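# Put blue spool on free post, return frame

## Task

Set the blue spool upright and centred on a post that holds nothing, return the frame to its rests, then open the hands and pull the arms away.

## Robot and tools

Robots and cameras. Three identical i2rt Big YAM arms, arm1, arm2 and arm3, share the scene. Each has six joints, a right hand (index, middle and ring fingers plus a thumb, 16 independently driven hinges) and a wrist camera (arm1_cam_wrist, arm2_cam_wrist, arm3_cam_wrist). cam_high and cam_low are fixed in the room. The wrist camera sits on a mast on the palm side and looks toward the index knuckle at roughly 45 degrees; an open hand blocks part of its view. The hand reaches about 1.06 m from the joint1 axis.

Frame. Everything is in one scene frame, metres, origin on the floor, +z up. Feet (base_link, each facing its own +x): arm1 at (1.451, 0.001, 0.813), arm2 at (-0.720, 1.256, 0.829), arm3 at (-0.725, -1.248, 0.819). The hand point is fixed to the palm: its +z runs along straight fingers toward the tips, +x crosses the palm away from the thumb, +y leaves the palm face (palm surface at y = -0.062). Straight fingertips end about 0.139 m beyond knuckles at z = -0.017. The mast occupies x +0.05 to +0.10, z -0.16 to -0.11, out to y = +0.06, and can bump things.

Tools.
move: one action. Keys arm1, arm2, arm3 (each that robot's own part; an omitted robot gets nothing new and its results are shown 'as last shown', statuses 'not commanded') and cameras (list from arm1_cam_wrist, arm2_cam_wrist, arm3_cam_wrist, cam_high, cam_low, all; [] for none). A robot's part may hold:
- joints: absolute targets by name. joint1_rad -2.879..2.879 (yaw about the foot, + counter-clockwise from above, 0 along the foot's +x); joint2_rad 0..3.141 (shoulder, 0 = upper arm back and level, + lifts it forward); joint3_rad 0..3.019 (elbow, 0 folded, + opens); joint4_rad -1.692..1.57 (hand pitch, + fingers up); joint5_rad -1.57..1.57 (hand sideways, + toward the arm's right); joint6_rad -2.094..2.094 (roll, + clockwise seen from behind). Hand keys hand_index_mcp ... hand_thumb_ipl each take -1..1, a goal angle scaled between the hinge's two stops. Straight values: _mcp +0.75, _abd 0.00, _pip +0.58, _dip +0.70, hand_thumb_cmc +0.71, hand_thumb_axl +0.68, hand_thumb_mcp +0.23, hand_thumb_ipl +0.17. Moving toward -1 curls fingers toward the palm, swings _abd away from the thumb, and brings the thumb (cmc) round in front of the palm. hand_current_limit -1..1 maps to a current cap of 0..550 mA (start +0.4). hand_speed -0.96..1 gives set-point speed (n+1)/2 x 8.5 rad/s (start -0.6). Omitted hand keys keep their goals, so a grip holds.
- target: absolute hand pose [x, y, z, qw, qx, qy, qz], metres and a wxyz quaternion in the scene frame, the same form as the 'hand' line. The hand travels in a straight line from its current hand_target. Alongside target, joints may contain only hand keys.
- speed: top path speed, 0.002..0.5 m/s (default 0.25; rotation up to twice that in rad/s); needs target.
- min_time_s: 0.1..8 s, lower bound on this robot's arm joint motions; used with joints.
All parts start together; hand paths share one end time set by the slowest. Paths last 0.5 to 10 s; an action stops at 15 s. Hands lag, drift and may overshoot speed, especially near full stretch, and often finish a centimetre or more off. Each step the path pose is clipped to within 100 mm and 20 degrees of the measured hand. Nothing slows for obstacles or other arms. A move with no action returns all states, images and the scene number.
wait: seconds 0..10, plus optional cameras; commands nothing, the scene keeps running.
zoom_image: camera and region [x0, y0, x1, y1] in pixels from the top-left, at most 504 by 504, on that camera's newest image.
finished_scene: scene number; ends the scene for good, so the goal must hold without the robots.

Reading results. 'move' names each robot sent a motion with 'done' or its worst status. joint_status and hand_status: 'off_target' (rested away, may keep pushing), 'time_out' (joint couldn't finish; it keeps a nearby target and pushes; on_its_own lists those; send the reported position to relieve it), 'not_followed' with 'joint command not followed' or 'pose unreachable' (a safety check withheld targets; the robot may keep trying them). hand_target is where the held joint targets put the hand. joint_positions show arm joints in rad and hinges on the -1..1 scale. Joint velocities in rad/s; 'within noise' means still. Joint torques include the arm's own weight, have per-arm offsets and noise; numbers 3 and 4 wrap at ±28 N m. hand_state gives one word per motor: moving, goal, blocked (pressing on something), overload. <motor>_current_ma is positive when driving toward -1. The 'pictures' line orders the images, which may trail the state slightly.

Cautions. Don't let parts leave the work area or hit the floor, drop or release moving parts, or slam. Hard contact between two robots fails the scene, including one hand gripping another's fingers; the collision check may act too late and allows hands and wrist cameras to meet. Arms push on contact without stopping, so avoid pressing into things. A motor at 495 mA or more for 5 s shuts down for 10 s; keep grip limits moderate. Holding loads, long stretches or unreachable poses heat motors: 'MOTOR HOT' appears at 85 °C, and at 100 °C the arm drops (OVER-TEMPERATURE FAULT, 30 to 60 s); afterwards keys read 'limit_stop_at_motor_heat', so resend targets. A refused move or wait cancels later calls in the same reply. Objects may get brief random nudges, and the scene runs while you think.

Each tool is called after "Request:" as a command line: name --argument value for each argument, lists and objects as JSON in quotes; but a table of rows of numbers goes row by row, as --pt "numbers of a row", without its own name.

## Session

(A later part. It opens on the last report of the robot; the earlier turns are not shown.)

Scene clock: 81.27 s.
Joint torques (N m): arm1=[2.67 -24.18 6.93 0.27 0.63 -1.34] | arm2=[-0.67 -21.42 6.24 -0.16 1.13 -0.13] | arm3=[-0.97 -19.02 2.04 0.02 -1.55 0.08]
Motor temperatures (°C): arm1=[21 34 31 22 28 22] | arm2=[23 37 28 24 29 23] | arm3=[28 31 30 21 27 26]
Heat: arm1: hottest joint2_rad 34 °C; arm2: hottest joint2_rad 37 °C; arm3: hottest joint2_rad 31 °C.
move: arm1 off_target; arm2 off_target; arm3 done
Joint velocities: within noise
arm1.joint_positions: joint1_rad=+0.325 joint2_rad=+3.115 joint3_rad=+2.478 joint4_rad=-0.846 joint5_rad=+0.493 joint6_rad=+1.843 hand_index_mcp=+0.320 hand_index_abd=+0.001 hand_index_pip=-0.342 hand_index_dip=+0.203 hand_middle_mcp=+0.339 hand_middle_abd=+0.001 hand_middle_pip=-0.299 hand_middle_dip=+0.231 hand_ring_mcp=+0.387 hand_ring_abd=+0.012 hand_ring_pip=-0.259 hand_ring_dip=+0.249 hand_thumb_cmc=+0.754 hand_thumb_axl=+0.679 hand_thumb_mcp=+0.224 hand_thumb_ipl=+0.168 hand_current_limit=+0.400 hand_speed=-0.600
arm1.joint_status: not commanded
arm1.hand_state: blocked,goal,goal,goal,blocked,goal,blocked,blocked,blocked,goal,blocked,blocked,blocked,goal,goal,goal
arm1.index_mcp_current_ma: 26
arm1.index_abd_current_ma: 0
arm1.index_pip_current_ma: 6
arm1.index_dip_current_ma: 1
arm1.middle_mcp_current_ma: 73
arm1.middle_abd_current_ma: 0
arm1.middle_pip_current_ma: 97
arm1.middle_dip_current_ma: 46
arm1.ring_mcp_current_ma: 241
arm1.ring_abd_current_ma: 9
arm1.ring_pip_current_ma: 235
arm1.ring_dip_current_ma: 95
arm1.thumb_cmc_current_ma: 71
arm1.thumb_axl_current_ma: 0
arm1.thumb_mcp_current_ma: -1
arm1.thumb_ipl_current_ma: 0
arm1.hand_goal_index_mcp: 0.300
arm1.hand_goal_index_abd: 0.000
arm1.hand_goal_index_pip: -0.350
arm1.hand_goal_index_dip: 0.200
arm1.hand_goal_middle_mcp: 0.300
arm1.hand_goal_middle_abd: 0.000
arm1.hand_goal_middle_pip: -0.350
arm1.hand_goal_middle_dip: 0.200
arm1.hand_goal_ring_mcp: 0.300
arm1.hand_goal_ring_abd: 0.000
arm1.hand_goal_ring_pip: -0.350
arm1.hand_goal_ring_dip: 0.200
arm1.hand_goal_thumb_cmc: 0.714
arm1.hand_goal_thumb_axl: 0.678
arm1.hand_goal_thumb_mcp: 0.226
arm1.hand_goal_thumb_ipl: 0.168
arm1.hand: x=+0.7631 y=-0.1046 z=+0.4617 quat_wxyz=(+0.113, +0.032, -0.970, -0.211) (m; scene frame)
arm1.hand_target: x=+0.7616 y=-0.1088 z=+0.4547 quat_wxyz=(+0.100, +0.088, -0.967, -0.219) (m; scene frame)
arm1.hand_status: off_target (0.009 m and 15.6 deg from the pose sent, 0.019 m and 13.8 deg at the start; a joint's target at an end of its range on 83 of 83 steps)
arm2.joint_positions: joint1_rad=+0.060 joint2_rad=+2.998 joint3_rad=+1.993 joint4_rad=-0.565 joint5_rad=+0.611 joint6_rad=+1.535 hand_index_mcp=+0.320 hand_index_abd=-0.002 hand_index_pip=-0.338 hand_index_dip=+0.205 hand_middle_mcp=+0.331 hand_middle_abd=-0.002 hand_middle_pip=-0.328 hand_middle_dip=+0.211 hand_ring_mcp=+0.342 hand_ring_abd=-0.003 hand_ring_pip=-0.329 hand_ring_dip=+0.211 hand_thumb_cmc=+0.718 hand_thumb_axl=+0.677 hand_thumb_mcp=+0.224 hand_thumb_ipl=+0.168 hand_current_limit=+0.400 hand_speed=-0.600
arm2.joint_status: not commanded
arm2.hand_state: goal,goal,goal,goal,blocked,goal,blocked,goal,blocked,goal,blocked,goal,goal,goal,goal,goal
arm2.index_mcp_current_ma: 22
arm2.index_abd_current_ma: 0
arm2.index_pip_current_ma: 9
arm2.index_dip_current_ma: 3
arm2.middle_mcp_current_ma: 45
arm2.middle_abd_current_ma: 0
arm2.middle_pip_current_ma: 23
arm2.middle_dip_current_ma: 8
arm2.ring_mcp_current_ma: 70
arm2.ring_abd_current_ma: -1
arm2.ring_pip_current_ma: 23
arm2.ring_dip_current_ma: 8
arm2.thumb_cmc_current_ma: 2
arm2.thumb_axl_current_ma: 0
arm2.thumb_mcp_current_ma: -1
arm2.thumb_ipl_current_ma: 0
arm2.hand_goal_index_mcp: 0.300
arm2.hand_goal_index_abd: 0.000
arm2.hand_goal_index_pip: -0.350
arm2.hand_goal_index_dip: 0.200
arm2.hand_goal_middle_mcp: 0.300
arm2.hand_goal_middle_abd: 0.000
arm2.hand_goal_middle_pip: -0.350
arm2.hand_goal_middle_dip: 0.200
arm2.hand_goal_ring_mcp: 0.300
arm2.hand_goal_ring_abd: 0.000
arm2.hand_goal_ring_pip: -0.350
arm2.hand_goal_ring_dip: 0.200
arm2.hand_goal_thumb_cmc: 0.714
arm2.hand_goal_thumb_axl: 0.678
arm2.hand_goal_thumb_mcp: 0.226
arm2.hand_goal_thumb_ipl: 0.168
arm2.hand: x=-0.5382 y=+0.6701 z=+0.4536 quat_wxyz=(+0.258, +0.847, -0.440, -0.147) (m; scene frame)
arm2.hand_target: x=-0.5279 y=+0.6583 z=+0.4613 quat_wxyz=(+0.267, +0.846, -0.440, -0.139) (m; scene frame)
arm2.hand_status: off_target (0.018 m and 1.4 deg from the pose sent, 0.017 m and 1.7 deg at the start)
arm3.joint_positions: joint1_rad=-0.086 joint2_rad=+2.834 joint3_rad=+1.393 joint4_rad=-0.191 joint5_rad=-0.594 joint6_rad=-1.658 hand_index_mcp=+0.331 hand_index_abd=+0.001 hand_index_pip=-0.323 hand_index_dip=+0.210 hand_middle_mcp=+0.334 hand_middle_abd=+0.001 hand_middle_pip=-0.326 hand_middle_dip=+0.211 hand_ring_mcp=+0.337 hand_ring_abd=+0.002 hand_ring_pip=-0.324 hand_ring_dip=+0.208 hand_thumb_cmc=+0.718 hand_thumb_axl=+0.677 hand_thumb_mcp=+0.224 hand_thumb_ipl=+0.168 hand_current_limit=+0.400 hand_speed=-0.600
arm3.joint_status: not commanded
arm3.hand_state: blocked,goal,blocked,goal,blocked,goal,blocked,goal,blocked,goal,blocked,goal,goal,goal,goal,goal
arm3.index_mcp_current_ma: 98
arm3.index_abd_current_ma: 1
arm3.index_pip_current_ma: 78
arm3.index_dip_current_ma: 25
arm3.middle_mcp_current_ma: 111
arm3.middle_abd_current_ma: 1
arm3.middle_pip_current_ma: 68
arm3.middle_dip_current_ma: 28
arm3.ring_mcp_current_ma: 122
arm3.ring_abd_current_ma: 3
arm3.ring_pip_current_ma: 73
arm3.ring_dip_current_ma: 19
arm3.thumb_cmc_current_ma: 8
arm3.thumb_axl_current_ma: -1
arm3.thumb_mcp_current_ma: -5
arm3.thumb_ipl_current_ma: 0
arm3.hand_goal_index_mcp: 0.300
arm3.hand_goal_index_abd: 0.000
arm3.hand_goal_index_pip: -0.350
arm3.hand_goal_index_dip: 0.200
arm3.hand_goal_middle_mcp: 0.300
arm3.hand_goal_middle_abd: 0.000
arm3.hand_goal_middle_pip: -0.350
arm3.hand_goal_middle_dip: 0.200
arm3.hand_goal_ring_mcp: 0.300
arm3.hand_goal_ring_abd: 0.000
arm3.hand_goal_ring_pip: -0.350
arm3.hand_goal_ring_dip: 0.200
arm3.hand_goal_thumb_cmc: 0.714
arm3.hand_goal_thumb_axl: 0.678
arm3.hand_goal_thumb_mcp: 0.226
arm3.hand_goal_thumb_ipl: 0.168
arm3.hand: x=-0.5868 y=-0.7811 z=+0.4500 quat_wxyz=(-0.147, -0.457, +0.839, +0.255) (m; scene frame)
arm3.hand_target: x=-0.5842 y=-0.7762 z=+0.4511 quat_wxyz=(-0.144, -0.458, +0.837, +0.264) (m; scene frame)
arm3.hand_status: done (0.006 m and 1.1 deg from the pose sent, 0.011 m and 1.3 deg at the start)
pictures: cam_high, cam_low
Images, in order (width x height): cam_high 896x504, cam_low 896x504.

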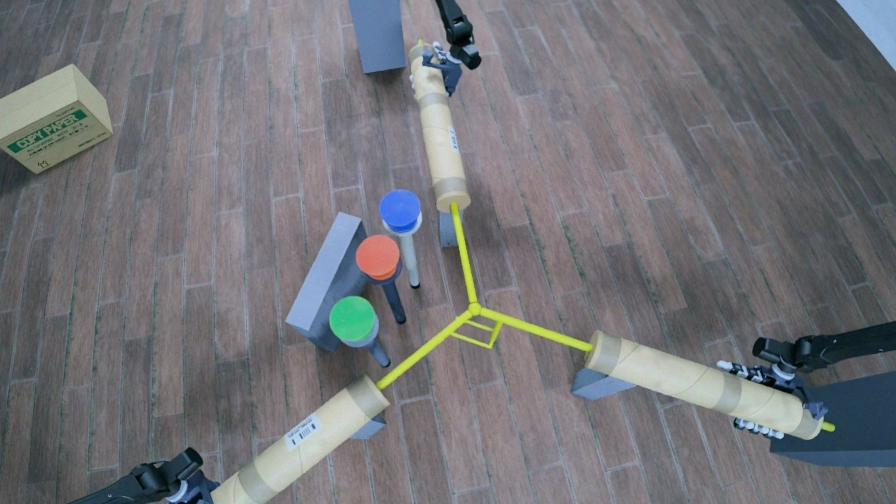

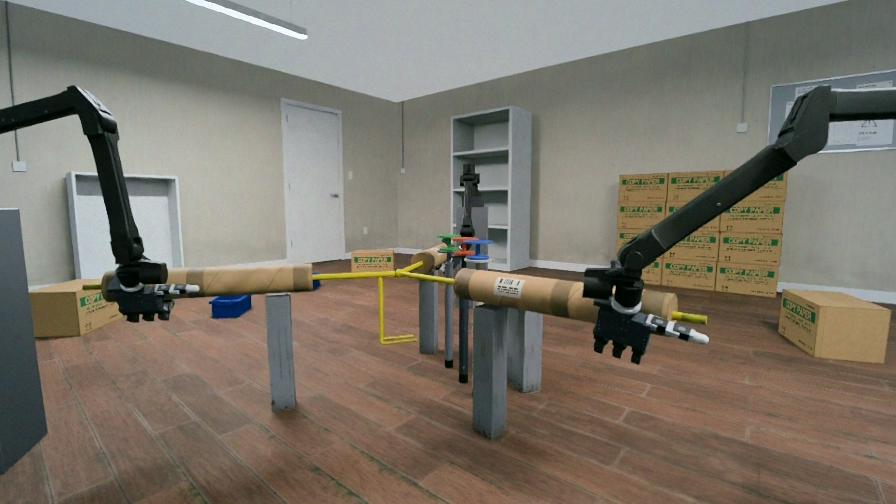

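Request:
move --arm1 '{"target": [0.7604, -0.1087, 0.444, -0.0131, -0.0416, 0.9528, 0.3005], "speed": 0.05}' --arm2 '{"target": [-0.5278, 0.6578, 0.453, -0.2668, -0.8459, 0.4404, 0.1389], "speed": 0.05}' --arm3 '{"target": [-0.5841, -0.7761, 0.441, -0.1443, -0.4576, 0.8367, 0.2639], "speed": 0.05}' --cameras '["cam_high", "cam_low"]'

Request:
zoom_image --camera "cam_low" --region '[290, 210, 490, 310]'

Request:
zoom_image --camera "cam_high" --region '[360, 180, 620, 420]'

Scene clock: 84.47 s.
Joint torques (N m): arm1=[1.85 -23.77 6.74 0.27 0.45 -1.49] | arm2=[0.5 -20.66 6.23 -0.03 0.85 -0.1] | arm3=[-0.91 -18.9 2.07 0.05 -1.47 0.1]
Motor temperatures (°C): arm1=[21 34 31 22 27 23] | arm2=[23 37 28 24 29 23] | arm3=[28 31 30 21 27 26]
Heat: arm1: hottest joint2_rad 34 °C; arm2: hottest joint2_rad 37 °C; arm3: hottest joint2_rad 31 °C.
move: arm1 off_target; arm2 done; arm3 done
Joint velocities: within noise
arm1.joint_positions: joint1_rad=+0.323 joint2_rad=+3.115 joint3_rad=+2.457 joint4_rad=-0.796 joint5_rad=+0.480 joint6_rad=+1.843 hand_index_mcp=+0.320 hand_index_abd=+0.001 hand_index_pip=-0.342 hand_index_dip=+0.203 hand_middle_mcp=+0.339 hand_middle_abd=+0.001 hand_middle_pip=-0.304 hand_middle_dip=+0.228 hand_ring_mcp=+0.387 hand_ring_abd=+0.015 hand_ring_pip=-0.258 hand_ring_dip=+0.253 hand_thumb_cmc=+0.764 hand_thumb_axl=+0.681 hand_thumb_mcp=+0.224 hand_thumb_ipl=+0.168 hand_current_limit=+0.400 hand_speed=-0.600
arm1.joint_status: not commanded
arm1.hand_state: goal,goal,goal,goal,blocked,goal,blocked,blocked,blocked,goal,blocked,blocked,blocked,goal,goal,goal
arm1.index_mcp_current_ma: 26
arm1.index_abd_current_ma: 0
arm1.index_pip_current_ma: 6
arm1.index_dip_current_ma: 1
arm1.middle_mcp_current_ma: 73
arm1.middle_abd_current_ma: 0
arm1.middle_pip_current_ma: 85
arm1.middle_dip_current_ma: 41
arm1.ring_mcp_current_ma: 241
arm1.ring_abd_current_ma: 13
arm1.ring_pip_current_ma: 239
arm1.ring_dip_current_ma: 106
arm1.thumb_cmc_current_ma: 97
arm1.thumb_axl_current_ma: 2
arm1.thumb_mcp_current_ma: -1
arm1.thumb_ipl_current_ma: 0
arm1.hand_goal_index_mcp: 0.300
arm1.hand_goal_index_abd: 0.000
arm1.hand_goal_index_pip: -0.350
arm1.hand_goal_index_dip: 0.200
arm1.hand_goal_middle_mcp: 0.300
arm1.hand_goal_middle_abd: 0.000
arm1.hand_goal_middle_pip: -0.350
arm1.hand_goal_middle_dip: 0.200
arm1.hand_goal_ring_mcp: 0.300
arm1.hand_goal_ring_abd: 0.000
arm1.hand_goal_ring_pip: -0.350
arm1.hand_goal_ring_dip: 0.200
arm1.hand_goal_thumb_cmc: 0.714
arm1.hand_goal_thumb_axl: 0.678
arm1.hand_goal_thumb_mcp: 0.226
arm1.hand_goal_thumb_ipl: 0.168
arm1.hand: x=+0.7626 y=-0.1054 z=+0.4527 quat_wxyz=(+0.124, +0.028, -0.971, -0.201) (m; scene frame)
arm1.hand_target: x=+0.7616 y=-0.1088 z=+0.4447 quat_wxyz=(+0.108, +0.091, -0.968, -0.208) (m; scene frame)
arm1.hand_status: off_target (0.010 m and 17.4 deg from the pose sent, 0.018 m and 15.6 deg at the start; a joint's target at an end of its range on 92 of 92 steps)
arm2.joint_positions: joint1_rad=+0.060 joint2_rad=+3.009 joint3_rad=+2.019 joint4_rad=-0.566 joint5_rad=+0.618 joint6_rad=+1.535 hand_index_mcp=+0.318 hand_index_abd=-0.002 hand_index_pip=-0.342 hand_index_dip=+0.203 hand_middle_mcp=+0.321 hand_middle_abd=-0.002 hand_middle_pip=-0.343 hand_middle_dip=+0.203 hand_ring_mcp=+0.329 hand_ring_abd=-0.003 hand_ring_pip=-0.339 hand_ring_dip=+0.205 hand_thumb_cmc=+0.719 hand_thumb_axl=+0.677 hand_thumb_mcp=+0.224 hand_thumb_ipl=+0.168 hand_current_limit=+0.400 hand_speed=-0.600
arm2.joint_status: not commanded
arm2.hand_state: goal,goal,goal,goal,blocked,goal,goal,goal,blocked,goal,goal,goal,goal,goal,goal,goal
arm2.index_mcp_current_ma: 19
arm2.index_abd_current_ma: 0
arm2.index_pip_current_ma: 5
arm2.index_dip_current_ma: 1
arm2.middle_mcp_current_ma: 25
arm2.middle_abd_current_ma: 0
arm2.middle_pip_current_ma: 4
arm2.middle_dip_current_ma: 1
arm2.ring_mcp_current_ma: 40
arm2.ring_abd_current_ma: -1
arm2.ring_pip_current_ma: 8
arm2.ring_dip_current_ma: 2
arm2.thumb_cmc_current_ma: 3
arm2.thumb_axl_current_ma: 0
arm2.thumb_mcp_current_ma: -1
arm2.thumb_ipl_current_ma: 0
arm2.hand_goal_index_mcp: 0.300
arm2.hand_goal_index_abd: 0.000
arm2.hand_goal_index_pip: -0.350
arm2.hand_goal_index_dip: 0.200
arm2.hand_goal_middle_mcp: 0.300
arm2.hand_goal_middle_abd: 0.000
arm2.hand_goal_middle_pip: -0.350
arm2.hand_goal_middle_dip: 0.200
arm2.hand_goal_ring_mcp: 0.300
arm2.hand_goal_ring_abd: 0.000
arm2.hand_goal_ring_pip: -0.350
arm2.hand_goal_ring_dip: 0.200
arm2.hand_goal_thumb_cmc: 0.714
arm2.hand_goal_thumb_axl: 0.678
arm2.hand_goal_thumb_mcp: 0.226
arm2.hand_goal_thumb_ipl: 0.168
arm2.hand: x=-0.5350 y=+0.6641 z=+0.4533 quat_wxyz=(+0.263, +0.846, -0.442, -0.143) (m; scene frame)
arm2.hand_target: x=-0.5278 y=+0.6581 z=+0.4532 quat_wxyz=(+0.267, +0.846, -0.440, -0.139) (m; scene frame)
arm2.hand_status: done (0.010 m and 0.6 deg from the pose sent, 0.016 m and 1.4 deg at the start)
arm3.joint_positions: joint1_rad=-0.086 joint2_rad=+2.858 joint3_rad=+1.415 joint4_rad=-0.188 joint5_rad=-0.596 joint6_rad=-1.662 hand_index_mcp=+0.326 hand_index_abd=+0.001 hand_index_pip=-0.324 hand_index_dip=+0.210 hand_middle_mcp=+0.330 hand_middle_abd=+0.001 hand_middle_pip=-0.326 hand_middle_dip=+0.211 hand_ring_mcp=+0.334 hand_ring_abd=+0.002 hand_ring_pip=-0.324 hand_ring_dip=+0.208 hand_thumb_cmc=+0.718 hand_thumb_axl=+0.677 hand_thumb_mcp=+0.224 hand_thumb_ipl=+0.168 hand_current_limit=+0.400 hand_speed=-0.600
arm3.joint_status: not commanded
arm3.hand_state: blocked,goal,blocked,goal,blocked,goal,blocked,goal,blocked,goal,blocked,goal,goal,goal,goal,goal
arm3.index_mcp_current_ma: 79
arm3.index_abd_current_ma: 1
arm3.index_pip_current_ma: 76
arm3.index_dip_current_ma: 25
arm3.middle_mcp_current_ma: 95
arm3.middle_abd_current_ma: 1
arm3.middle_pip_current_ma: 68
arm3.middle_dip_current_ma: 28
arm3.ring_mcp_current_ma: 109
arm3.ring_abd_current_ma: 3
arm3.ring_pip_current_ma: 73
arm3.ring_dip_current_ma: 19
arm3.thumb_cmc_current_ma: 8
arm3.thumb_axl_current_ma: -1
arm3.thumb_mcp_current_ma: -5
arm3.thumb_ipl_current_ma: 0
arm3.hand_goal_index_mcp: 0.300
arm3.hand_goal_index_abd: 0.000
arm3.hand_goal_index_pip: -0.350
arm3.hand_goal_index_dip: 0.200
arm3.hand_goal_middle_mcp: 0.300
arm3.hand_goal_middle_abd: 0.000
arm3.hand_goal_middle_pip: -0.350
arm3.hand_goal_middle_dip: 0.200
arm3.hand_goal_ring_mcp: 0.300
arm3.hand_goal_ring_abd: 0.000
arm3.hand_goal_ring_pip: -0.350
arm3.hand_goal_ring_dip: 0.200
arm3.hand_goal_thumb_cmc: 0.714
arm3.hand_goal_thumb_axl: 0.678
arm3.hand_goal_thumb_mcp: 0.226
arm3.hand_goal_thumb_ipl: 0.168
arm3.hand: x=-0.5869 y=-0.7809 z=+0.4410 quat_wxyz=(-0.147, -0.459, +0.838, +0.256) (m; scene frame)
arm3.hand_target: x=-0.5842 y=-0.7761 z=+0.4411 quat_wxyz=(-0.144, -0.458, +0.837, +0.264) (m; scene frame)
arm3.hand_status: done (0.006 m and 1.0 deg from the pose sent, 0.011 m and 1.1 deg at the start)
pictures: cam_high, cam_low
Images, in order (width x height): cam_high 896x504, cam_low 896x504.

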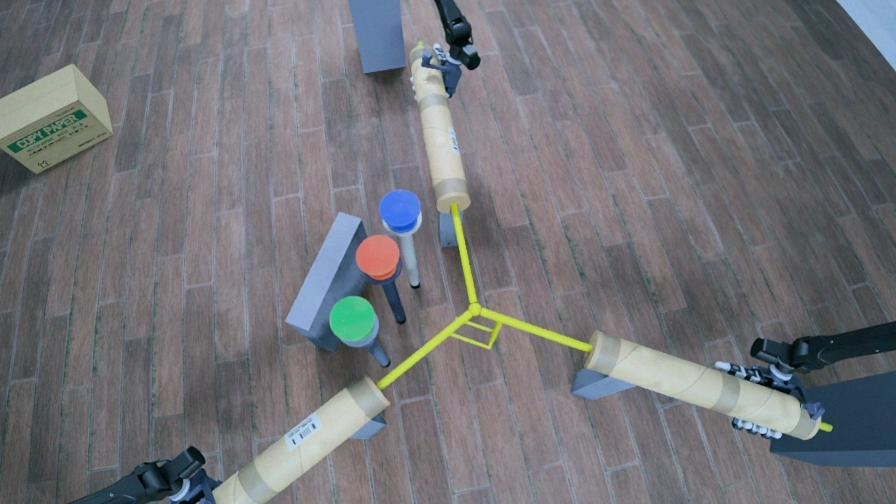

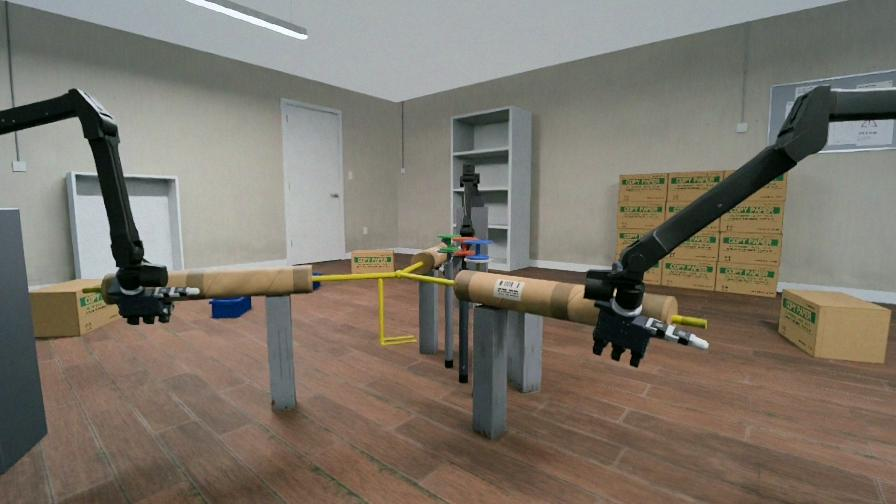

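Scaled by 2.520 from the camera's 896x504 image, which has a finer 1280x720 frame.

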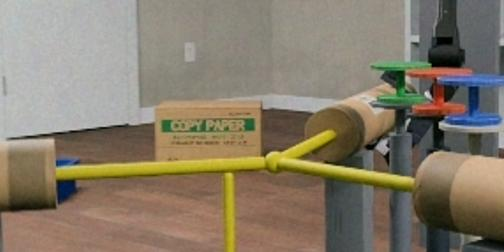

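Scaled by 1.938 from the camera's 896x504 image, which has a finer 1280x720 frame.

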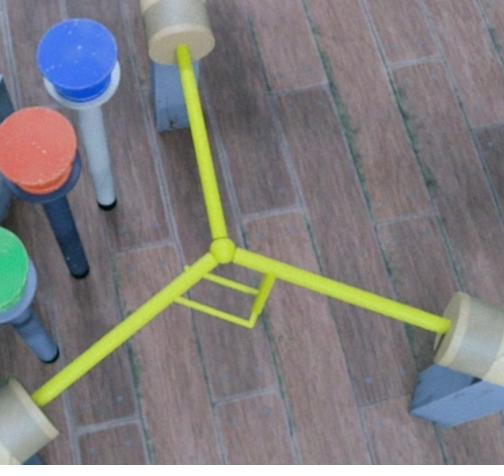

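Request:
move --arm1 '{"target": [0.7604, -0.1087, 0.436, -0.0131, -0.0416, 0.9528, 0.3005], "speed": 0.05}' --arm3 '{"target": [-0.5841, -0.7761, 0.431, -0.1443, -0.4576, 0.8367, 0.2639], "speed": 0.05}' --cameras '["cam_high", "cam_low"]'

Request:
zoom_image --camera "cam_low" --region '[290, 210, 490, 310]'

Request:
zoom_image --camera "cam_low" --region '[0, 180, 340, 350]'

Request:
zoom_image --camera "cam_high" --region '[340, 0, 540, 260]'

Scene clock: 87.93 s.
Joint torques (N m): arm1=[2.73 -23.47 6.26 0.36 0.32 -1.45] | arm2=[-0.67 -20.54 6.02 -0.21 0.85 -0.1] | arm3=[-0.85 -18.26 2.32 0.1 -1.15 0.12]
Motor temperatures (°C): arm1=[21 35 31 22 27 23] | arm2=[23 37 28 24 29 23] | arm3=[28 31 29 21 27 26]
Heat: arm1: hottest joint2_rad 35 °C; arm2: hottest joint2_rad 37 °C; arm3: hottest joint2_rad 31 °C.
move: arm1 off_target; arm3 done
Joint velocities: within noise
arm1.joint_positions: joint1_rad=+0.322 joint2_rad=+3.115 joint3_rad=+2.440 joint4_rad=-0.761 joint5_rad=+0.469 joint6_rad=+1.829 hand_index_mcp=+0.319 hand_index_abd=+0.001 hand_index_pip=-0.342 hand_index_dip=+0.203 hand_middle_mcp=+0.335 hand_middle_abd=+0.001 hand_middle_pip=-0.315 hand_middle_dip=+0.221 hand_ring_mcp=+0.376 hand_ring_abd=+0.016 hand_ring_pip=-0.258 hand_ring_dip=+0.256 hand_thumb_cmc=+0.766 hand_thumb_axl=+0.682 hand_thumb_mcp=+0.224 hand_thumb_ipl=+0.168 hand_current_limit=+0.400 hand_speed=-0.600
arm1.joint_status: not commanded
arm1.hand_state: goal,goal,goal,goal,blocked,goal,blocked,blocked,blocked,goal,blocked,blocked,blocked,goal,goal,goal
arm1.index_mcp_current_ma: 25
arm1.index_abd_current_ma: 0
arm1.index_pip_current_ma: 6
arm1.index_dip_current_ma: 1
arm1.middle_mcp_current_ma: 60
arm1.middle_abd_current_ma: 0
arm1.middle_pip_current_ma: 55
arm1.middle_dip_current_ma: 26
arm1.ring_mcp_current_ma: 194
arm1.ring_abd_current_ma: 14
arm1.ring_pip_current_ma: 239
arm1.ring_dip_current_ma: 113
arm1.thumb_cmc_current_ma: 106
arm1.thumb_axl_current_ma: 2
arm1.thumb_mcp_current_ma: -1
arm1.thumb_ipl_current_ma: 0
arm1.hand_goal_index_mcp: 0.300
arm1.hand_goal_index_abd: 0.000
arm1.hand_goal_index_pip: -0.350
arm1.hand_goal_index_dip: 0.200
arm1.hand_goal_middle_mcp: 0.300
arm1.hand_goal_middle_abd: 0.000
arm1.hand_goal_middle_pip: -0.350
arm1.hand_goal_middle_dip: 0.200
arm1.hand_goal_ring_mcp: 0.300
arm1.hand_goal_ring_abd: 0.000
arm1.hand_goal_ring_pip: -0.350
arm1.hand_goal_ring_dip: 0.200
arm1.hand_goal_thumb_cmc: 0.714
arm1.hand_goal_thumb_axl: 0.678
arm1.hand_goal_thumb_mcp: 0.226
arm1.hand_goal_thumb_ipl: 0.168
arm1.hand: x=+0.7621 y=-0.1060 z=+0.4460 quat_wxyz=(+0.130, +0.032, -0.972, -0.194) (m; scene frame)
arm1.hand_target: x=+0.7617 y=-0.1087 z=+0.4368 quat_wxyz=(+0.114, +0.094, -0.969, -0.200) (m; scene frame)
arm1.hand_status: off_target (0.010 m and 18.3 deg from the pose sent, 0.017 m and 17.4 deg at the start; a joint's target at an end of its range on 100 of 100 steps)
arm2: as last shown
arm2.joint_positions: joint1_rad=+0.060 joint2_rad=+3.009 joint3_rad=+2.020 joint4_rad=-0.566 joint5_rad=+0.620 joint6_rad=+1.535 hand_index_mcp=+0.318 hand_index_abd=-0.002 hand_index_pip=-0.342 hand_index_dip=+0.203 hand_middle_mcp=+0.321 hand_middle_abd=-0.002 hand_middle_pip=-0.343 hand_middle_dip=+0.203 hand_ring_mcp=+0.329 hand_ring_abd=-0.002 hand_ring_pip=-0.339 hand_ring_dip=+0.205 hand_thumb_cmc=+0.719 hand_thumb_axl=+0.677 hand_thumb_mcp=+0.224 hand_thumb_ipl=+0.168 hand_current_limit=+0.400 hand_speed=-0.600
arm2.hand: x=-0.5348 y=+0.6633 z=+0.4539 quat_wxyz=(+0.264, +0.845, -0.442, -0.143) (m; scene frame)
arm2.hand_target: x=-0.5279 y=+0.6582 z=+0.4531 quat_wxyz=(+0.267, +0.846, -0.440, -0.139) (m; scene frame)
arm3.joint_positions: joint1_rad=-0.086 joint2_rad=+2.875 joint3_rad=+1.436 joint4_rad=-0.188 joint5_rad=-0.605 joint6_rad=-1.663 hand_index_mcp=+0.320 hand_index_abd=+0.001 hand_index_pip=-0.340 hand_index_dip=+0.204 hand_middle_mcp=+0.322 hand_middle_abd=+0.001 hand_middle_pip=-0.339 hand_middle_dip=+0.205 hand_ring_mcp=+0.324 hand_ring_abd=+0.002 hand_ring_pip=-0.336 hand_ring_dip=+0.205 hand_thumb_cmc=+0.718 hand_thumb_axl=+0.677 hand_thumb_mcp=+0.224 hand_thumb_ipl=+0.168 hand_current_limit=+0.400 hand_speed=-0.600
arm3.joint_status: not commanded
arm3.hand_state: goal,goal,goal,goal,blocked,goal,goal,goal,blocked,goal,goal,goal,goal,goal,goal,goal
arm3.index_mcp_current_ma: 57
arm3.index_abd_current_ma: 1
arm3.index_pip_current_ma: 23
arm3.index_dip_current_ma: 8
arm3.middle_mcp_current_ma: 66
arm3.middle_abd_current_ma: 1
arm3.middle_pip_current_ma: 27
arm3.middle_dip_current_ma: 9
arm3.ring_mcp_current_ma: 73
arm3.ring_abd_current_ma: 3
arm3.ring_pip_current_ma: 34
arm3.ring_dip_current_ma: 11
arm3.thumb_cmc_current_ma: 8
arm3.thumb_axl_current_ma: -1
arm3.thumb_mcp_current_ma: -5
arm3.thumb_ipl_current_ma: 0
arm3.hand_goal_index_mcp: 0.300
arm3.hand_goal_index_abd: 0.000
arm3.hand_goal_index_pip: -0.350
arm3.hand_goal_index_dip: 0.200
arm3.hand_goal_middle_mcp: 0.300
arm3.hand_goal_middle_abd: 0.000
arm3.hand_goal_middle_pip: -0.350
arm3.hand_goal_middle_dip: 0.200
arm3.hand_goal_ring_mcp: 0.300
arm3.hand_goal_ring_abd: 0.000
arm3.hand_goal_ring_pip: -0.350
arm3.hand_goal_ring_dip: 0.200
arm3.hand_goal_thumb_cmc: 0.714
arm3.hand_goal_thumb_axl: 0.678
arm3.hand_goal_thumb_mcp: 0.226
arm3.hand_goal_thumb_ipl: 0.168
arm3.hand: x=-0.5862 y=-0.7784 z=+0.4362 quat_wxyz=(-0.146, -0.459, +0.837, +0.260) (m; scene frame)
arm3.hand_target: x=-0.5843 y=-0.7763 z=+0.4310 quat_wxyz=(-0.144, -0.458, +0.837, +0.264) (m; scene frame)
arm3.hand_status: done (0.006 m and 0.5 deg from the pose sent, 0.011 m and 1.0 deg at the start)
pictures: cam_high, cam_low
Images, in order (width x height): cam_high 896x504, cam_low 896x504.

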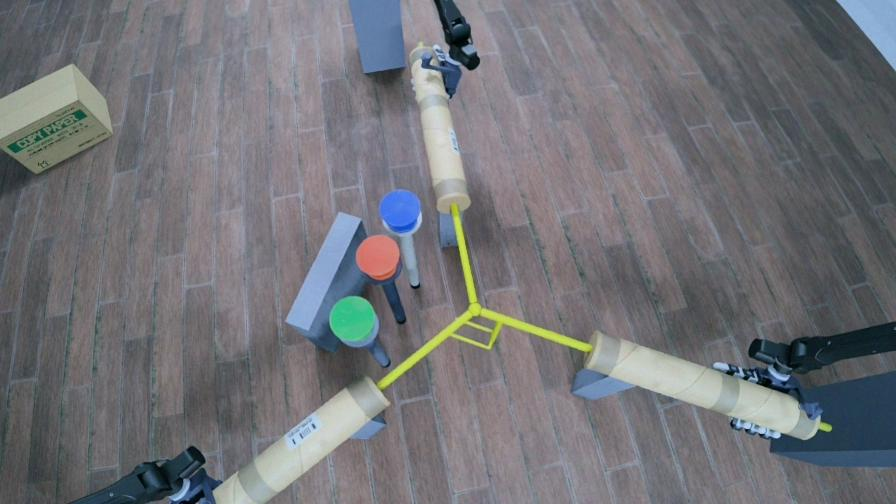

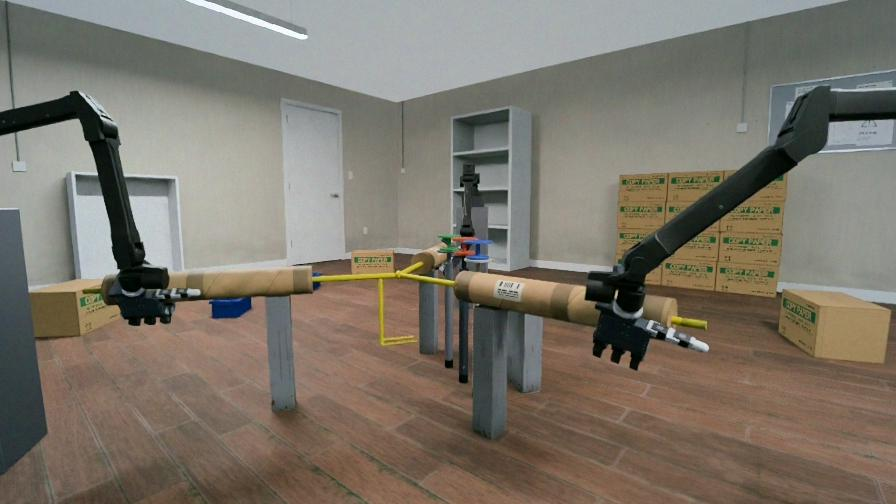

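Scaled by 2.520 from the camera's 896x504 image, which has a finer 1280x720 frame.

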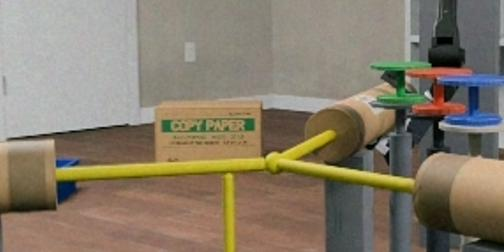

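Scaled by 1.482 from the camera's 896x504 image, which has a finer 1280x720 frame.

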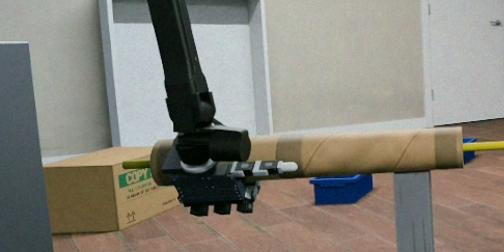

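Scaled by 1.938 from the camera's 896x504 image, which has a finer 1280x720 frame.

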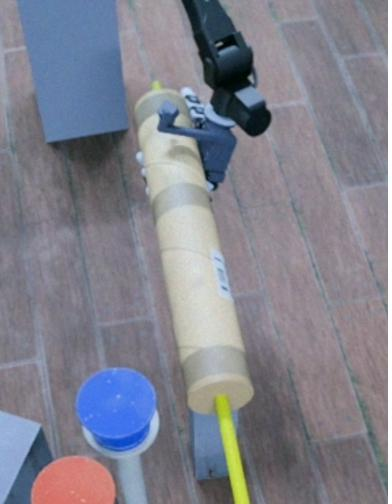

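Request:
move --arm1 '{"target": [0.7604, -0.1087, 0.429, -0.0131, -0.0416, 0.9528, 0.3005], "speed": 0.05}' --arm3 '{"target": [-0.5841, -0.7761, 0.425, -0.1443, -0.4576, 0.8367, 0.2639], "speed": 0.05}' --cameras '["cam_high", "cam_low"]'

Request:
zoom_image --camera "cam_low" --region '[290, 210, 490, 310]'

Request:
zoom_image --camera "cam_high" --region '[360, 180, 620, 420]'

Scene clock: 91.70 s.
Joint torques (N m): arm1=[2.2 -24.35 6.43 0.54 0.61 -0.98] | arm2=[-0.09 -20.37 6.17 -0.06 0.81 -0.11] | arm3=[-0.85 -17.96 2.13 0.2 -1.07 0.11]
Motor temperatures (°C): arm1=[21 35 31 22 27 23] | arm2=[23 37 28 24 29 23] | arm3=[28 31 29 21 26 26]
Heat: arm1: hottest joint2_rad 35 °C; arm2: hottest joint2_rad 37 °C; arm3: hottest joint2_rad 31 °C.
move: arm1 off_target; arm3 done
Joint velocities: within noise
arm1.joint_positions: joint1_rad=+0.322 joint2_rad=+3.115 joint3_rad=+2.419 joint4_rad=-0.725 joint5_rad=+0.450 joint6_rad=+1.774 hand_index_mcp=+0.319 hand_index_abd=+0.001 hand_index_pip=-0.342 hand_index_dip=+0.203 hand_middle_mcp=+0.326 hand_middle_abd=+0.001 hand_middle_pip=-0.330 hand_middle_dip=+0.211 hand_ring_mcp=+0.360 hand_ring_abd=+0.016 hand_ring_pip=-0.258 hand_ring_dip=+0.252 hand_thumb_cmc=+0.766 hand_thumb_axl=+0.681 hand_thumb_mcp=+0.224 hand_thumb_ipl=+0.168 hand_current_limit=+0.400 hand_speed=-0.600
arm1.joint_status: not commanded
arm1.hand_state: goal,goal,goal,goal,blocked,goal,goal,goal,blocked,goal,blocked,blocked,blocked,goal,goal,goal
arm1.index_mcp_current_ma: 25
arm1.index_abd_current_ma: 0
arm1.index_pip_current_ma: 6
arm1.index_dip_current_ma: 1
arm1.middle_mcp_current_ma: 38
arm1.middle_abd_current_ma: 0
arm1.middle_pip_current_ma: 24
arm1.middle_dip_current_ma: 10
arm1.ring_mcp_current_ma: 138
arm1.ring_abd_current_ma: 14
arm1.ring_pip_current_ma: 238
arm1.ring_dip_current_ma: 101
arm1.thumb_cmc_current_ma: 106
arm1.thumb_axl_current_ma: 2
arm1.thumb_mcp_current_ma: -1
arm1.thumb_ipl_current_ma: 0
arm1.hand_goal_index_mcp: 0.300
arm1.hand_goal_index_abd: 0.000
arm1.hand_goal_index_pip: -0.350
arm1.hand_goal_index_dip: 0.200
arm1.hand_goal_middle_mcp: 0.300
arm1.hand_goal_middle_abd: 0.000
arm1.hand_goal_middle_pip: -0.350
arm1.hand_goal_middle_dip: 0.200
arm1.hand_goal_ring_mcp: 0.300
arm1.hand_goal_ring_abd: 0.000
arm1.hand_goal_ring_pip: -0.350
arm1.hand_goal_ring_dip: 0.200
arm1.hand_goal_thumb_cmc: 0.714
arm1.hand_goal_thumb_axl: 0.678
arm1.hand_goal_thumb_mcp: 0.226
arm1.hand_goal_thumb_ipl: 0.168
arm1.hand: x=+0.7597 y=-0.1073 z=+0.4387 quat_wxyz=(+0.130, +0.058, -0.972, -0.186) (m; scene frame)
arm1.hand_target: x=+0.7617 y=-0.1084 z=+0.4300 quat_wxyz=(+0.118, +0.100, -0.969, -0.194) (m; scene frame)
arm1.hand_status: off_target (0.010 m and 19.0 deg from the pose sent, 0.017 m and 18.3 deg at the start; a joint's target at an end of its range on 107 of 107 steps)
arm2: as last shown
arm3.joint_positions: joint1_rad=-0.086 joint2_rad=+2.886 joint3_rad=+1.453 joint4_rad=-0.188 joint5_rad=-0.606 joint6_rad=-1.663 hand_index_mcp=+0.317 hand_index_abd=+0.001 hand_index_pip=-0.343 hand_index_dip=+0.203 hand_middle_mcp=+0.318 hand_middle_abd=+0.001 hand_middle_pip=-0.343 hand_middle_dip=+0.203 hand_ring_mcp=+0.319 hand_ring_abd=+0.002 hand_ring_pip=-0.343 hand_ring_dip=+0.203 hand_thumb_cmc=+0.718 hand_thumb_axl=+0.677 hand_thumb_mcp=+0.224 hand_thumb_ipl=+0.168 hand_current_limit=+0.400 hand_speed=-0.600
arm3.joint_status: not commanded
arm3.hand_state: goal,goal,goal,goal,goal,goal,goal,goal,goal,goal,goal,goal,goal,goal,goal,goal
arm3.index_mcp_current_ma: 49
arm3.index_abd_current_ma: 1
arm3.index_pip_current_ma: 16
arm3.index_dip_current_ma: 5
arm3.middle_mcp_current_ma: 51
arm3.middle_abd_current_ma: 1
arm3.middle_pip_current_ma: 14
arm3.middle_dip_current_ma: 4
arm3.ring_mcp_current_ma: 53
arm3.ring_abd_current_ma: 3
arm3.ring_pip_current_ma: 16
arm3.ring_dip_current_ma: 5
arm3.thumb_cmc_current_ma: 8
arm3.thumb_axl_current_ma: -1
arm3.thumb_mcp_current_ma: -5
arm3.thumb_ipl_current_ma: 0
arm3.hand_goal_index_mcp: 0.300
arm3.hand_goal_index_abd: 0.000
arm3.hand_goal_index_pip: -0.350
arm3.hand_goal_index_dip: 0.200
arm3.hand_goal_middle_mcp: 0.300
arm3.hand_goal_middle_abd: 0.000
arm3.hand_goal_middle_pip: -0.350
arm3.hand_goal_middle_dip: 0.200
arm3.hand_goal_ring_mcp: 0.300
arm3.hand_goal_ring_abd: 0.000
arm3.hand_goal_ring_pip: -0.350
arm3.hand_goal_ring_dip: 0.200
arm3.hand_goal_thumb_cmc: 0.714
arm3.hand_goal_thumb_axl: 0.678
arm3.hand_goal_thumb_mcp: 0.226
arm3.hand_goal_thumb_ipl: 0.168
arm3.hand: x=-0.5839 y=-0.7752 z=+0.4326 quat_wxyz=(-0.144, -0.460, +0.836, +0.262) (m; scene frame)
arm3.hand_target: x=-0.5842 y=-0.7762 z=+0.4252 quat_wxyz=(-0.144, -0.458, +0.837, +0.264) (m; scene frame)
arm3.hand_status: done (0.008 m and 0.3 deg from the pose sent, 0.012 m and 0.5 deg at the start)
pictures: cam_high, cam_low
Images, in order (width x height): cam_high 896x504, cam_low 896x504.

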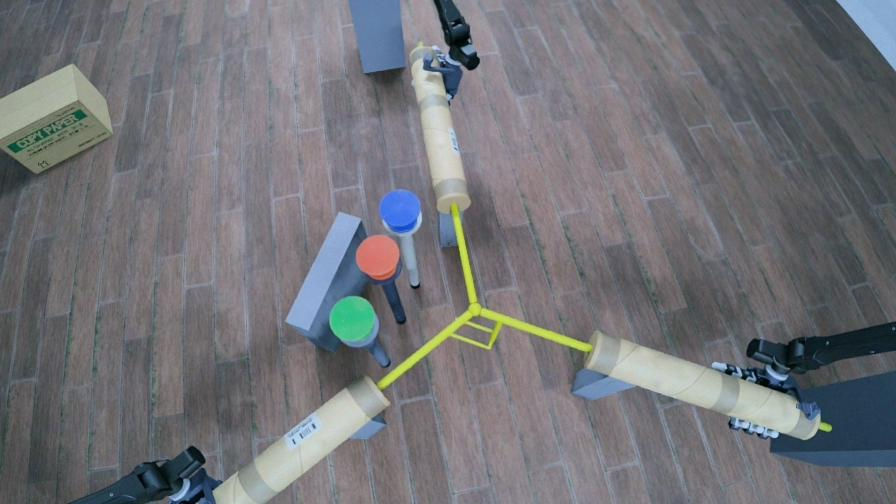

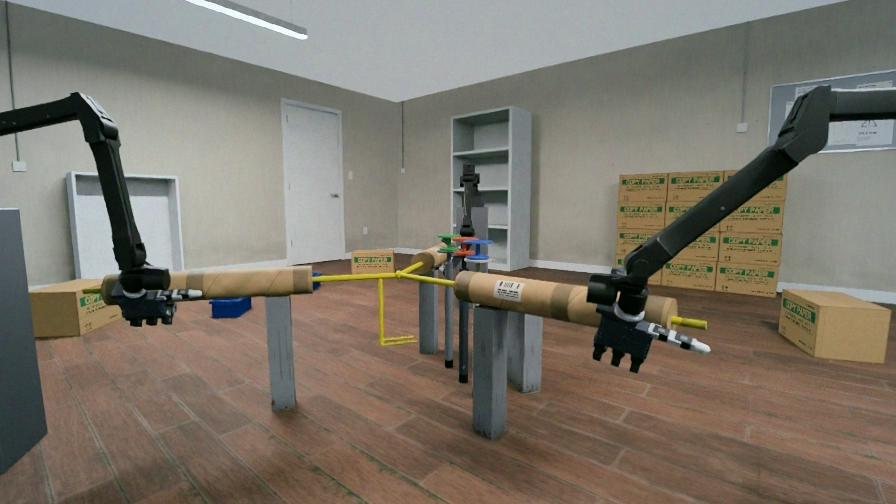

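Scaled by 2.520 from the camera's 896x504 image, which has a finer 1280x720 frame.

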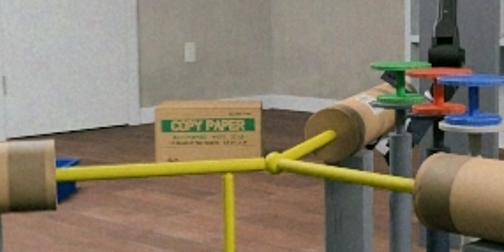

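Scaled by 1.938 from the camera's 896x504 image, which has a finer 1280x720 frame.

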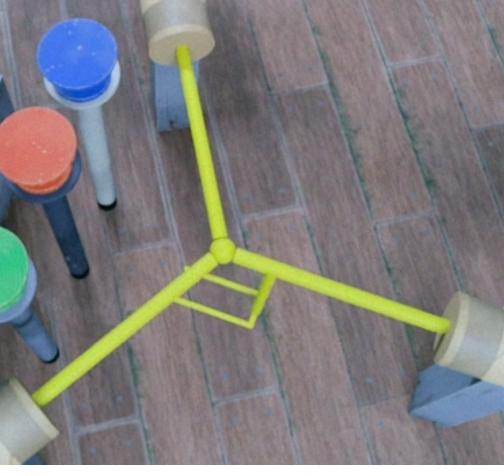

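Request:
move --arm1 '{"joints": {"hand_index_mcp": 0.75, "hand_middle_mcp": 0.75, "hand_ring_mcp": 0.75, "hand_index_pip": 0.58, "hand_middle_pip": 0.58, "hand_ring_pip": 0.58, "hand_index_dip": 0.7, "hand_middle_dip": 0.7, "hand_ring_dip": 0.7}}' --arm2 '{"joints": {"hand_index_mcp": 0.75, "hand_middle_mcp": 0.75, "hand_ring_mcp": 0.75, "hand_index_pip": 0.58, "hand_middle_pip": 0.58, "hand_ring_pip": 0.58, "hand_index_dip": 0.7, "hand_middle_dip": 0.7, "hand_ring_dip": 0.7}}' --arm3 '{"joints": {"hand_index_mcp": 0.75, "hand_middle_mcp": 0.75, "hand_ring_mcp": 0.75, "hand_index_pip": 0.58, "hand_middle_pip": 0.58, "hand_ring_pip": 0.58, "hand_index_dip": 0.7, "hand_middle_dip": 0.7, "hand_ring_dip": 0.7}}' --cameras '["cam_high", "cam_low"]'

Request:
zoom_image --camera "cam_low" --region '[290, 210, 490, 310]'

Request:
zoom_image --camera "cam_high" --region '[340, 0, 540, 260]'

Scene clock: 93.13 s.
Joint torques (N m): arm1=[1.44 -23.65 6.42 0.25 0.44 -0.38] | arm2=[-0.09 -20.48 6.24 -0.16 0.71 -0.11] | arm3=[-0.91 -18.02 2.11 0.21 -0.94 0.11]
Motor temperatures (°C): arm1=[21 35 31 22 27 23] | arm2=[23 37 28 24 29 23] | arm3=[28 31 29 21 26 26]
Heat: arm1: hottest joint2_rad 35 °C; arm2: hottest joint2_rad 37 °C; arm3: hottest joint2_rad 31 °C.
move: arm1 done; arm2 done; arm3 done
Joint velocities: within noise
arm1.joint_positions: joint1_rad=+0.327 joint2_rad=+3.115 joint3_rad=+2.419 joint4_rad=-0.721 joint5_rad=+0.452 joint6_rad=+1.723 hand_index_mcp=+0.752 hand_index_abd=+0.001 hand_index_pip=+0.578 hand_index_dip=+0.698 hand_middle_mcp=+0.752 hand_middle_abd=+0.001 hand_middle_pip=+0.578 hand_middle_dip=+0.698 hand_ring_mcp=+0.751 hand_ring_abd=+0.005 hand_ring_pip=+0.578 hand_ring_dip=+0.698 hand_thumb_cmc=+0.738 hand_thumb_axl=+0.681 hand_thumb_mcp=+0.224 hand_thumb_ipl=+0.168 hand_current_limit=+0.400 hand_speed=-0.600
arm1.joint_status: all done
arm1.hand_state: goal,goal,goal,goal,goal,goal,goal,goal,goal,goal,goal,goal,blocked,goal,goal,goal
arm1.index_mcp_current_ma: 1
arm1.index_abd_current_ma: 0
arm1.index_pip_current_ma: -1
arm1.index_dip_current_ma: -1
arm1.middle_mcp_current_ma: 1
arm1.middle_abd_current_ma: 0
arm1.middle_pip_current_ma: -1
arm1.middle_dip_current_ma: -1
arm1.ring_mcp_current_ma: 0
arm1.ring_abd_current_ma: 2
arm1.ring_pip_current_ma: -1
arm1.ring_dip_current_ma: -1
arm1.thumb_cmc_current_ma: 32
arm1.thumb_axl_current_ma: 2
arm1.thumb_mcp_current_ma: -1
arm1.thumb_ipl_current_ma: 0
arm1.hand_goal_index_mcp: 0.750
arm1.hand_goal_index_abd: 0.000
arm1.hand_goal_index_pip: 0.580
arm1.hand_goal_index_dip: 0.700
arm1.hand_goal_middle_mcp: 0.750
arm1.hand_goal_middle_abd: 0.000
arm1.hand_goal_middle_pip: 0.580
arm1.hand_goal_middle_dip: 0.700
arm1.hand_goal_ring_mcp: 0.750
arm1.hand_goal_ring_abd: 0.000
arm1.hand_goal_ring_pip: 0.580
arm1.hand_goal_ring_dip: 0.700
arm1.hand_goal_thumb_cmc: 0.714
arm1.hand_goal_thumb_axl: 0.678
arm1.hand_goal_thumb_mcp: 0.226
arm1.hand_goal_thumb_ipl: 0.168
arm1.hand: x=+0.7552 y=-0.1106 z=+0.4403 quat_wxyz=(+0.127, +0.085, -0.970, -0.189) (m; scene frame)
arm1.hand_target: x=+0.7617 y=-0.1085 z=+0.4300 quat_wxyz=(+0.119, +0.100, -0.969, -0.194) (m; scene frame)
arm1.hand_status: not commanded
arm2.joint_positions: joint1_rad=+0.060 joint2_rad=+3.010 joint3_rad=+2.020 joint4_rad=-0.566 joint5_rad=+0.620 joint6_rad=+1.535 hand_index_mcp=+0.753 hand_index_abd=-0.002 hand_index_pip=+0.578 hand_index_dip=+0.698 hand_middle_mcp=+0.753 hand_middle_abd=-0.002 hand_middle_pip=+0.578 hand_middle_dip=+0.698 hand_ring_mcp=+0.754 hand_ring_abd=-0.002 hand_ring_pip=+0.579 hand_ring_dip=+0.698 hand_thumb_cmc=+0.719 hand_thumb_axl=+0.677 hand_thumb_mcp=+0.224 hand_thumb_ipl=+0.168 hand_current_limit=+0.400 hand_speed=-0.600
arm2.joint_status: all done
arm2.hand_state: goal,goal,goal,goal,goal,goal,goal,goal,goal,goal,goal,goal,goal,goal,goal,goal
arm2.index_mcp_current_ma: 1
arm2.index_abd_current_ma: 0
arm2.index_pip_current_ma: 0
arm2.index_dip_current_ma: -1
arm2.middle_mcp_current_ma: 1
arm2.middle_abd_current_ma: 0
arm2.middle_pip_current_ma: 0
arm2.middle_dip_current_ma: -1
arm2.ring_mcp_current_ma: 2
arm2.ring_abd_current_ma: -1
arm2.ring_pip_current_ma: 0
arm2.ring_dip_current_ma: -1
arm2.thumb_cmc_current_ma: 3
arm2.thumb_axl_current_ma: 0
arm2.thumb_mcp_current_ma: -1
arm2.thumb_ipl_current_ma: 0
arm2.hand_goal_index_mcp: 0.750
arm2.hand_goal_index_abd: 0.000
arm2.hand_goal_index_pip: 0.580
arm2.hand_goal_index_dip: 0.700
arm2.hand_goal_middle_mcp: 0.750
arm2.hand_goal_middle_abd: 0.000
arm2.hand_goal_middle_pip: 0.580
arm2.hand_goal_middle_dip: 0.700
arm2.hand_goal_ring_mcp: 0.750
arm2.hand_goal_ring_abd: 0.000
arm2.hand_goal_ring_pip: 0.580
arm2.hand_goal_ring_dip: 0.700
arm2.hand_goal_thumb_cmc: 0.714
arm2.hand_goal_thumb_axl: 0.678
arm2.hand_goal_thumb_mcp: 0.226
arm2.hand_goal_thumb_ipl: 0.168
arm2.hand: x=-0.5349 y=+0.6635 z=+0.4537 quat_wxyz=(+0.264, +0.845, -0.442, -0.143) (m; scene frame)
arm2.hand_target: x=-0.5278 y=+0.6581 z=+0.4533 quat_wxyz=(+0.267, +0.846, -0.440, -0.139) (m; scene frame)
arm2.hand_status: not commanded
arm3.joint_positions: joint1_rad=-0.086 joint2_rad=+2.887 joint3_rad=+1.453 joint4_rad=-0.188 joint5_rad=-0.608 joint6_rad=-1.663 hand_index_mcp=+0.753 hand_index_abd=+0.001 hand_index_pip=+0.578 hand_index_dip=+0.698 hand_middle_mcp=+0.753 hand_middle_abd=+0.001 hand_middle_pip=+0.578 hand_middle_dip=+0.698 hand_ring_mcp=+0.753 hand_ring_abd=+0.002 hand_ring_pip=+0.578 hand_ring_dip=+0.698 hand_thumb_cmc=+0.718 hand_thumb_axl=+0.677 hand_thumb_mcp=+0.224 hand_thumb_ipl=+0.168 hand_current_limit=+0.400 hand_speed=-0.600
arm3.joint_status: all done
arm3.hand_state: goal,goal,goal,goal,goal,goal,goal,goal,goal,goal,goal,goal,goal,goal,goal,goal
arm3.index_mcp_current_ma: 5
arm3.index_abd_current_ma: 1
arm3.index_pip_current_ma: -3
arm3.index_dip_current_ma: -4
arm3.middle_mcp_current_ma: 6
arm3.middle_abd_current_ma: 1
arm3.middle_pip_current_ma: -2
arm3.middle_dip_current_ma: -4
arm3.ring_mcp_current_ma: 6
arm3.ring_abd_current_ma: 3
arm3.ring_pip_current_ma: -3
arm3.ring_dip_current_ma: -4
arm3.thumb_cmc_current_ma: 8
arm3.thumb_axl_current_ma: -1
arm3.thumb_mcp_current_ma: -5
arm3.thumb_ipl_current_ma: 0
arm3.hand_goal_index_mcp: 0.750
arm3.hand_goal_index_abd: 0.000
arm3.hand_goal_index_pip: 0.580
arm3.hand_goal_index_dip: 0.700
arm3.hand_goal_middle_mcp: 0.750
arm3.hand_goal_middle_abd: 0.000
arm3.hand_goal_middle_pip: 0.580
arm3.hand_goal_middle_dip: 0.700
arm3.hand_goal_ring_mcp: 0.750
arm3.hand_goal_ring_abd: 0.000
arm3.hand_goal_ring_pip: 0.580
arm3.hand_goal_ring_dip: 0.700
arm3.hand_goal_thumb_cmc: 0.714
arm3.hand_goal_thumb_axl: 0.678
arm3.hand_goal_thumb_mcp: 0.226
arm3.hand_goal_thumb_ipl: 0.168
arm3.hand: x=-0.5843 y=-0.7754 z=+0.4325 quat_wxyz=(-0.145, -0.460, +0.836, +0.263) (m; scene frame)
arm3.hand_target: x=-0.5843 y=-0.7763 z=+0.4251 quat_wxyz=(-0.144, -0.458, +0.837, +0.264) (m; scene frame)
arm3.hand_status: not commanded
pictures: cam_high, cam_low
Images, in order (width x height): cam_high 896x504, cam_low 896x504.

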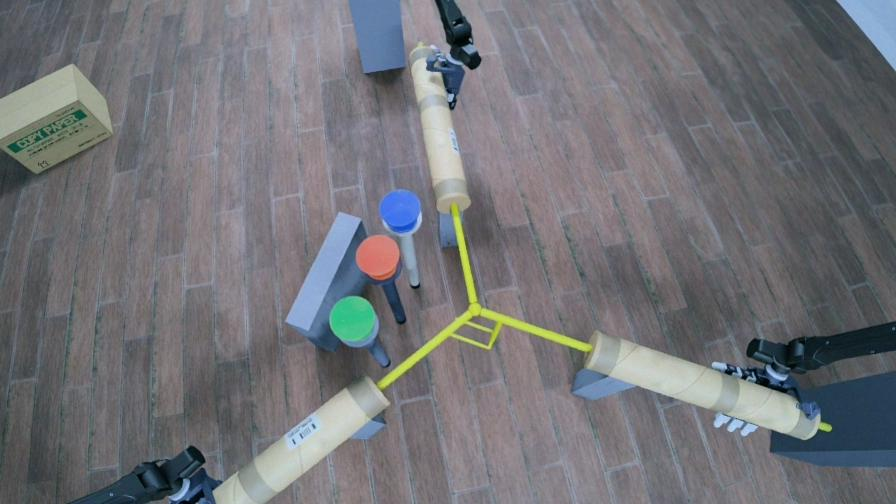

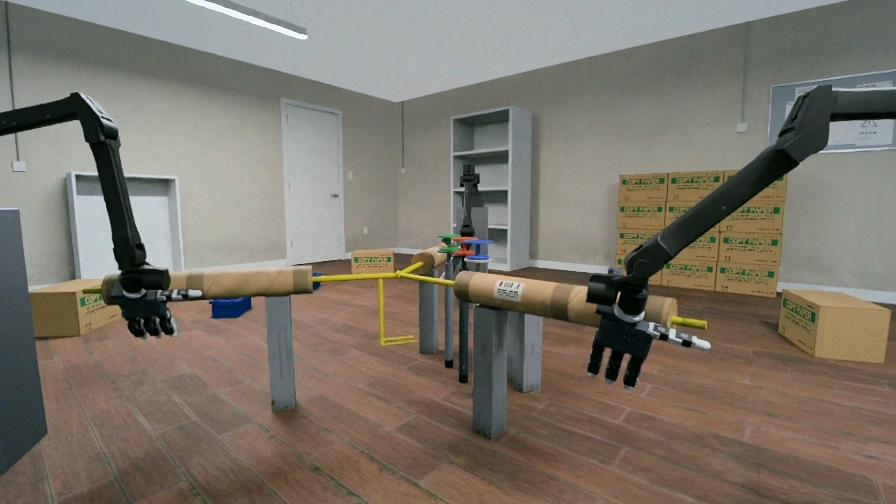

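Scaled by 2.520 from the camera's 896x504 image, which has a finer 1280x720 frame.

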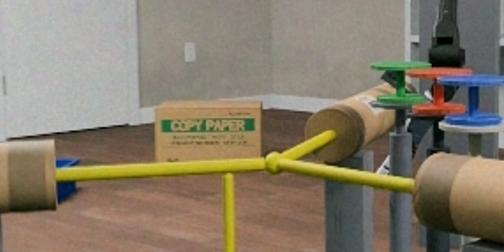

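Scaled by 1.938 from the camera's 896x504 image, which has a finer 1280x720 frame.

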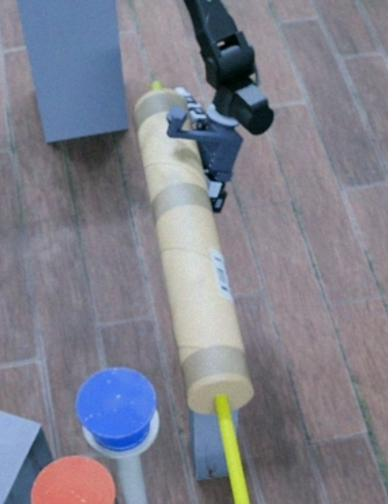

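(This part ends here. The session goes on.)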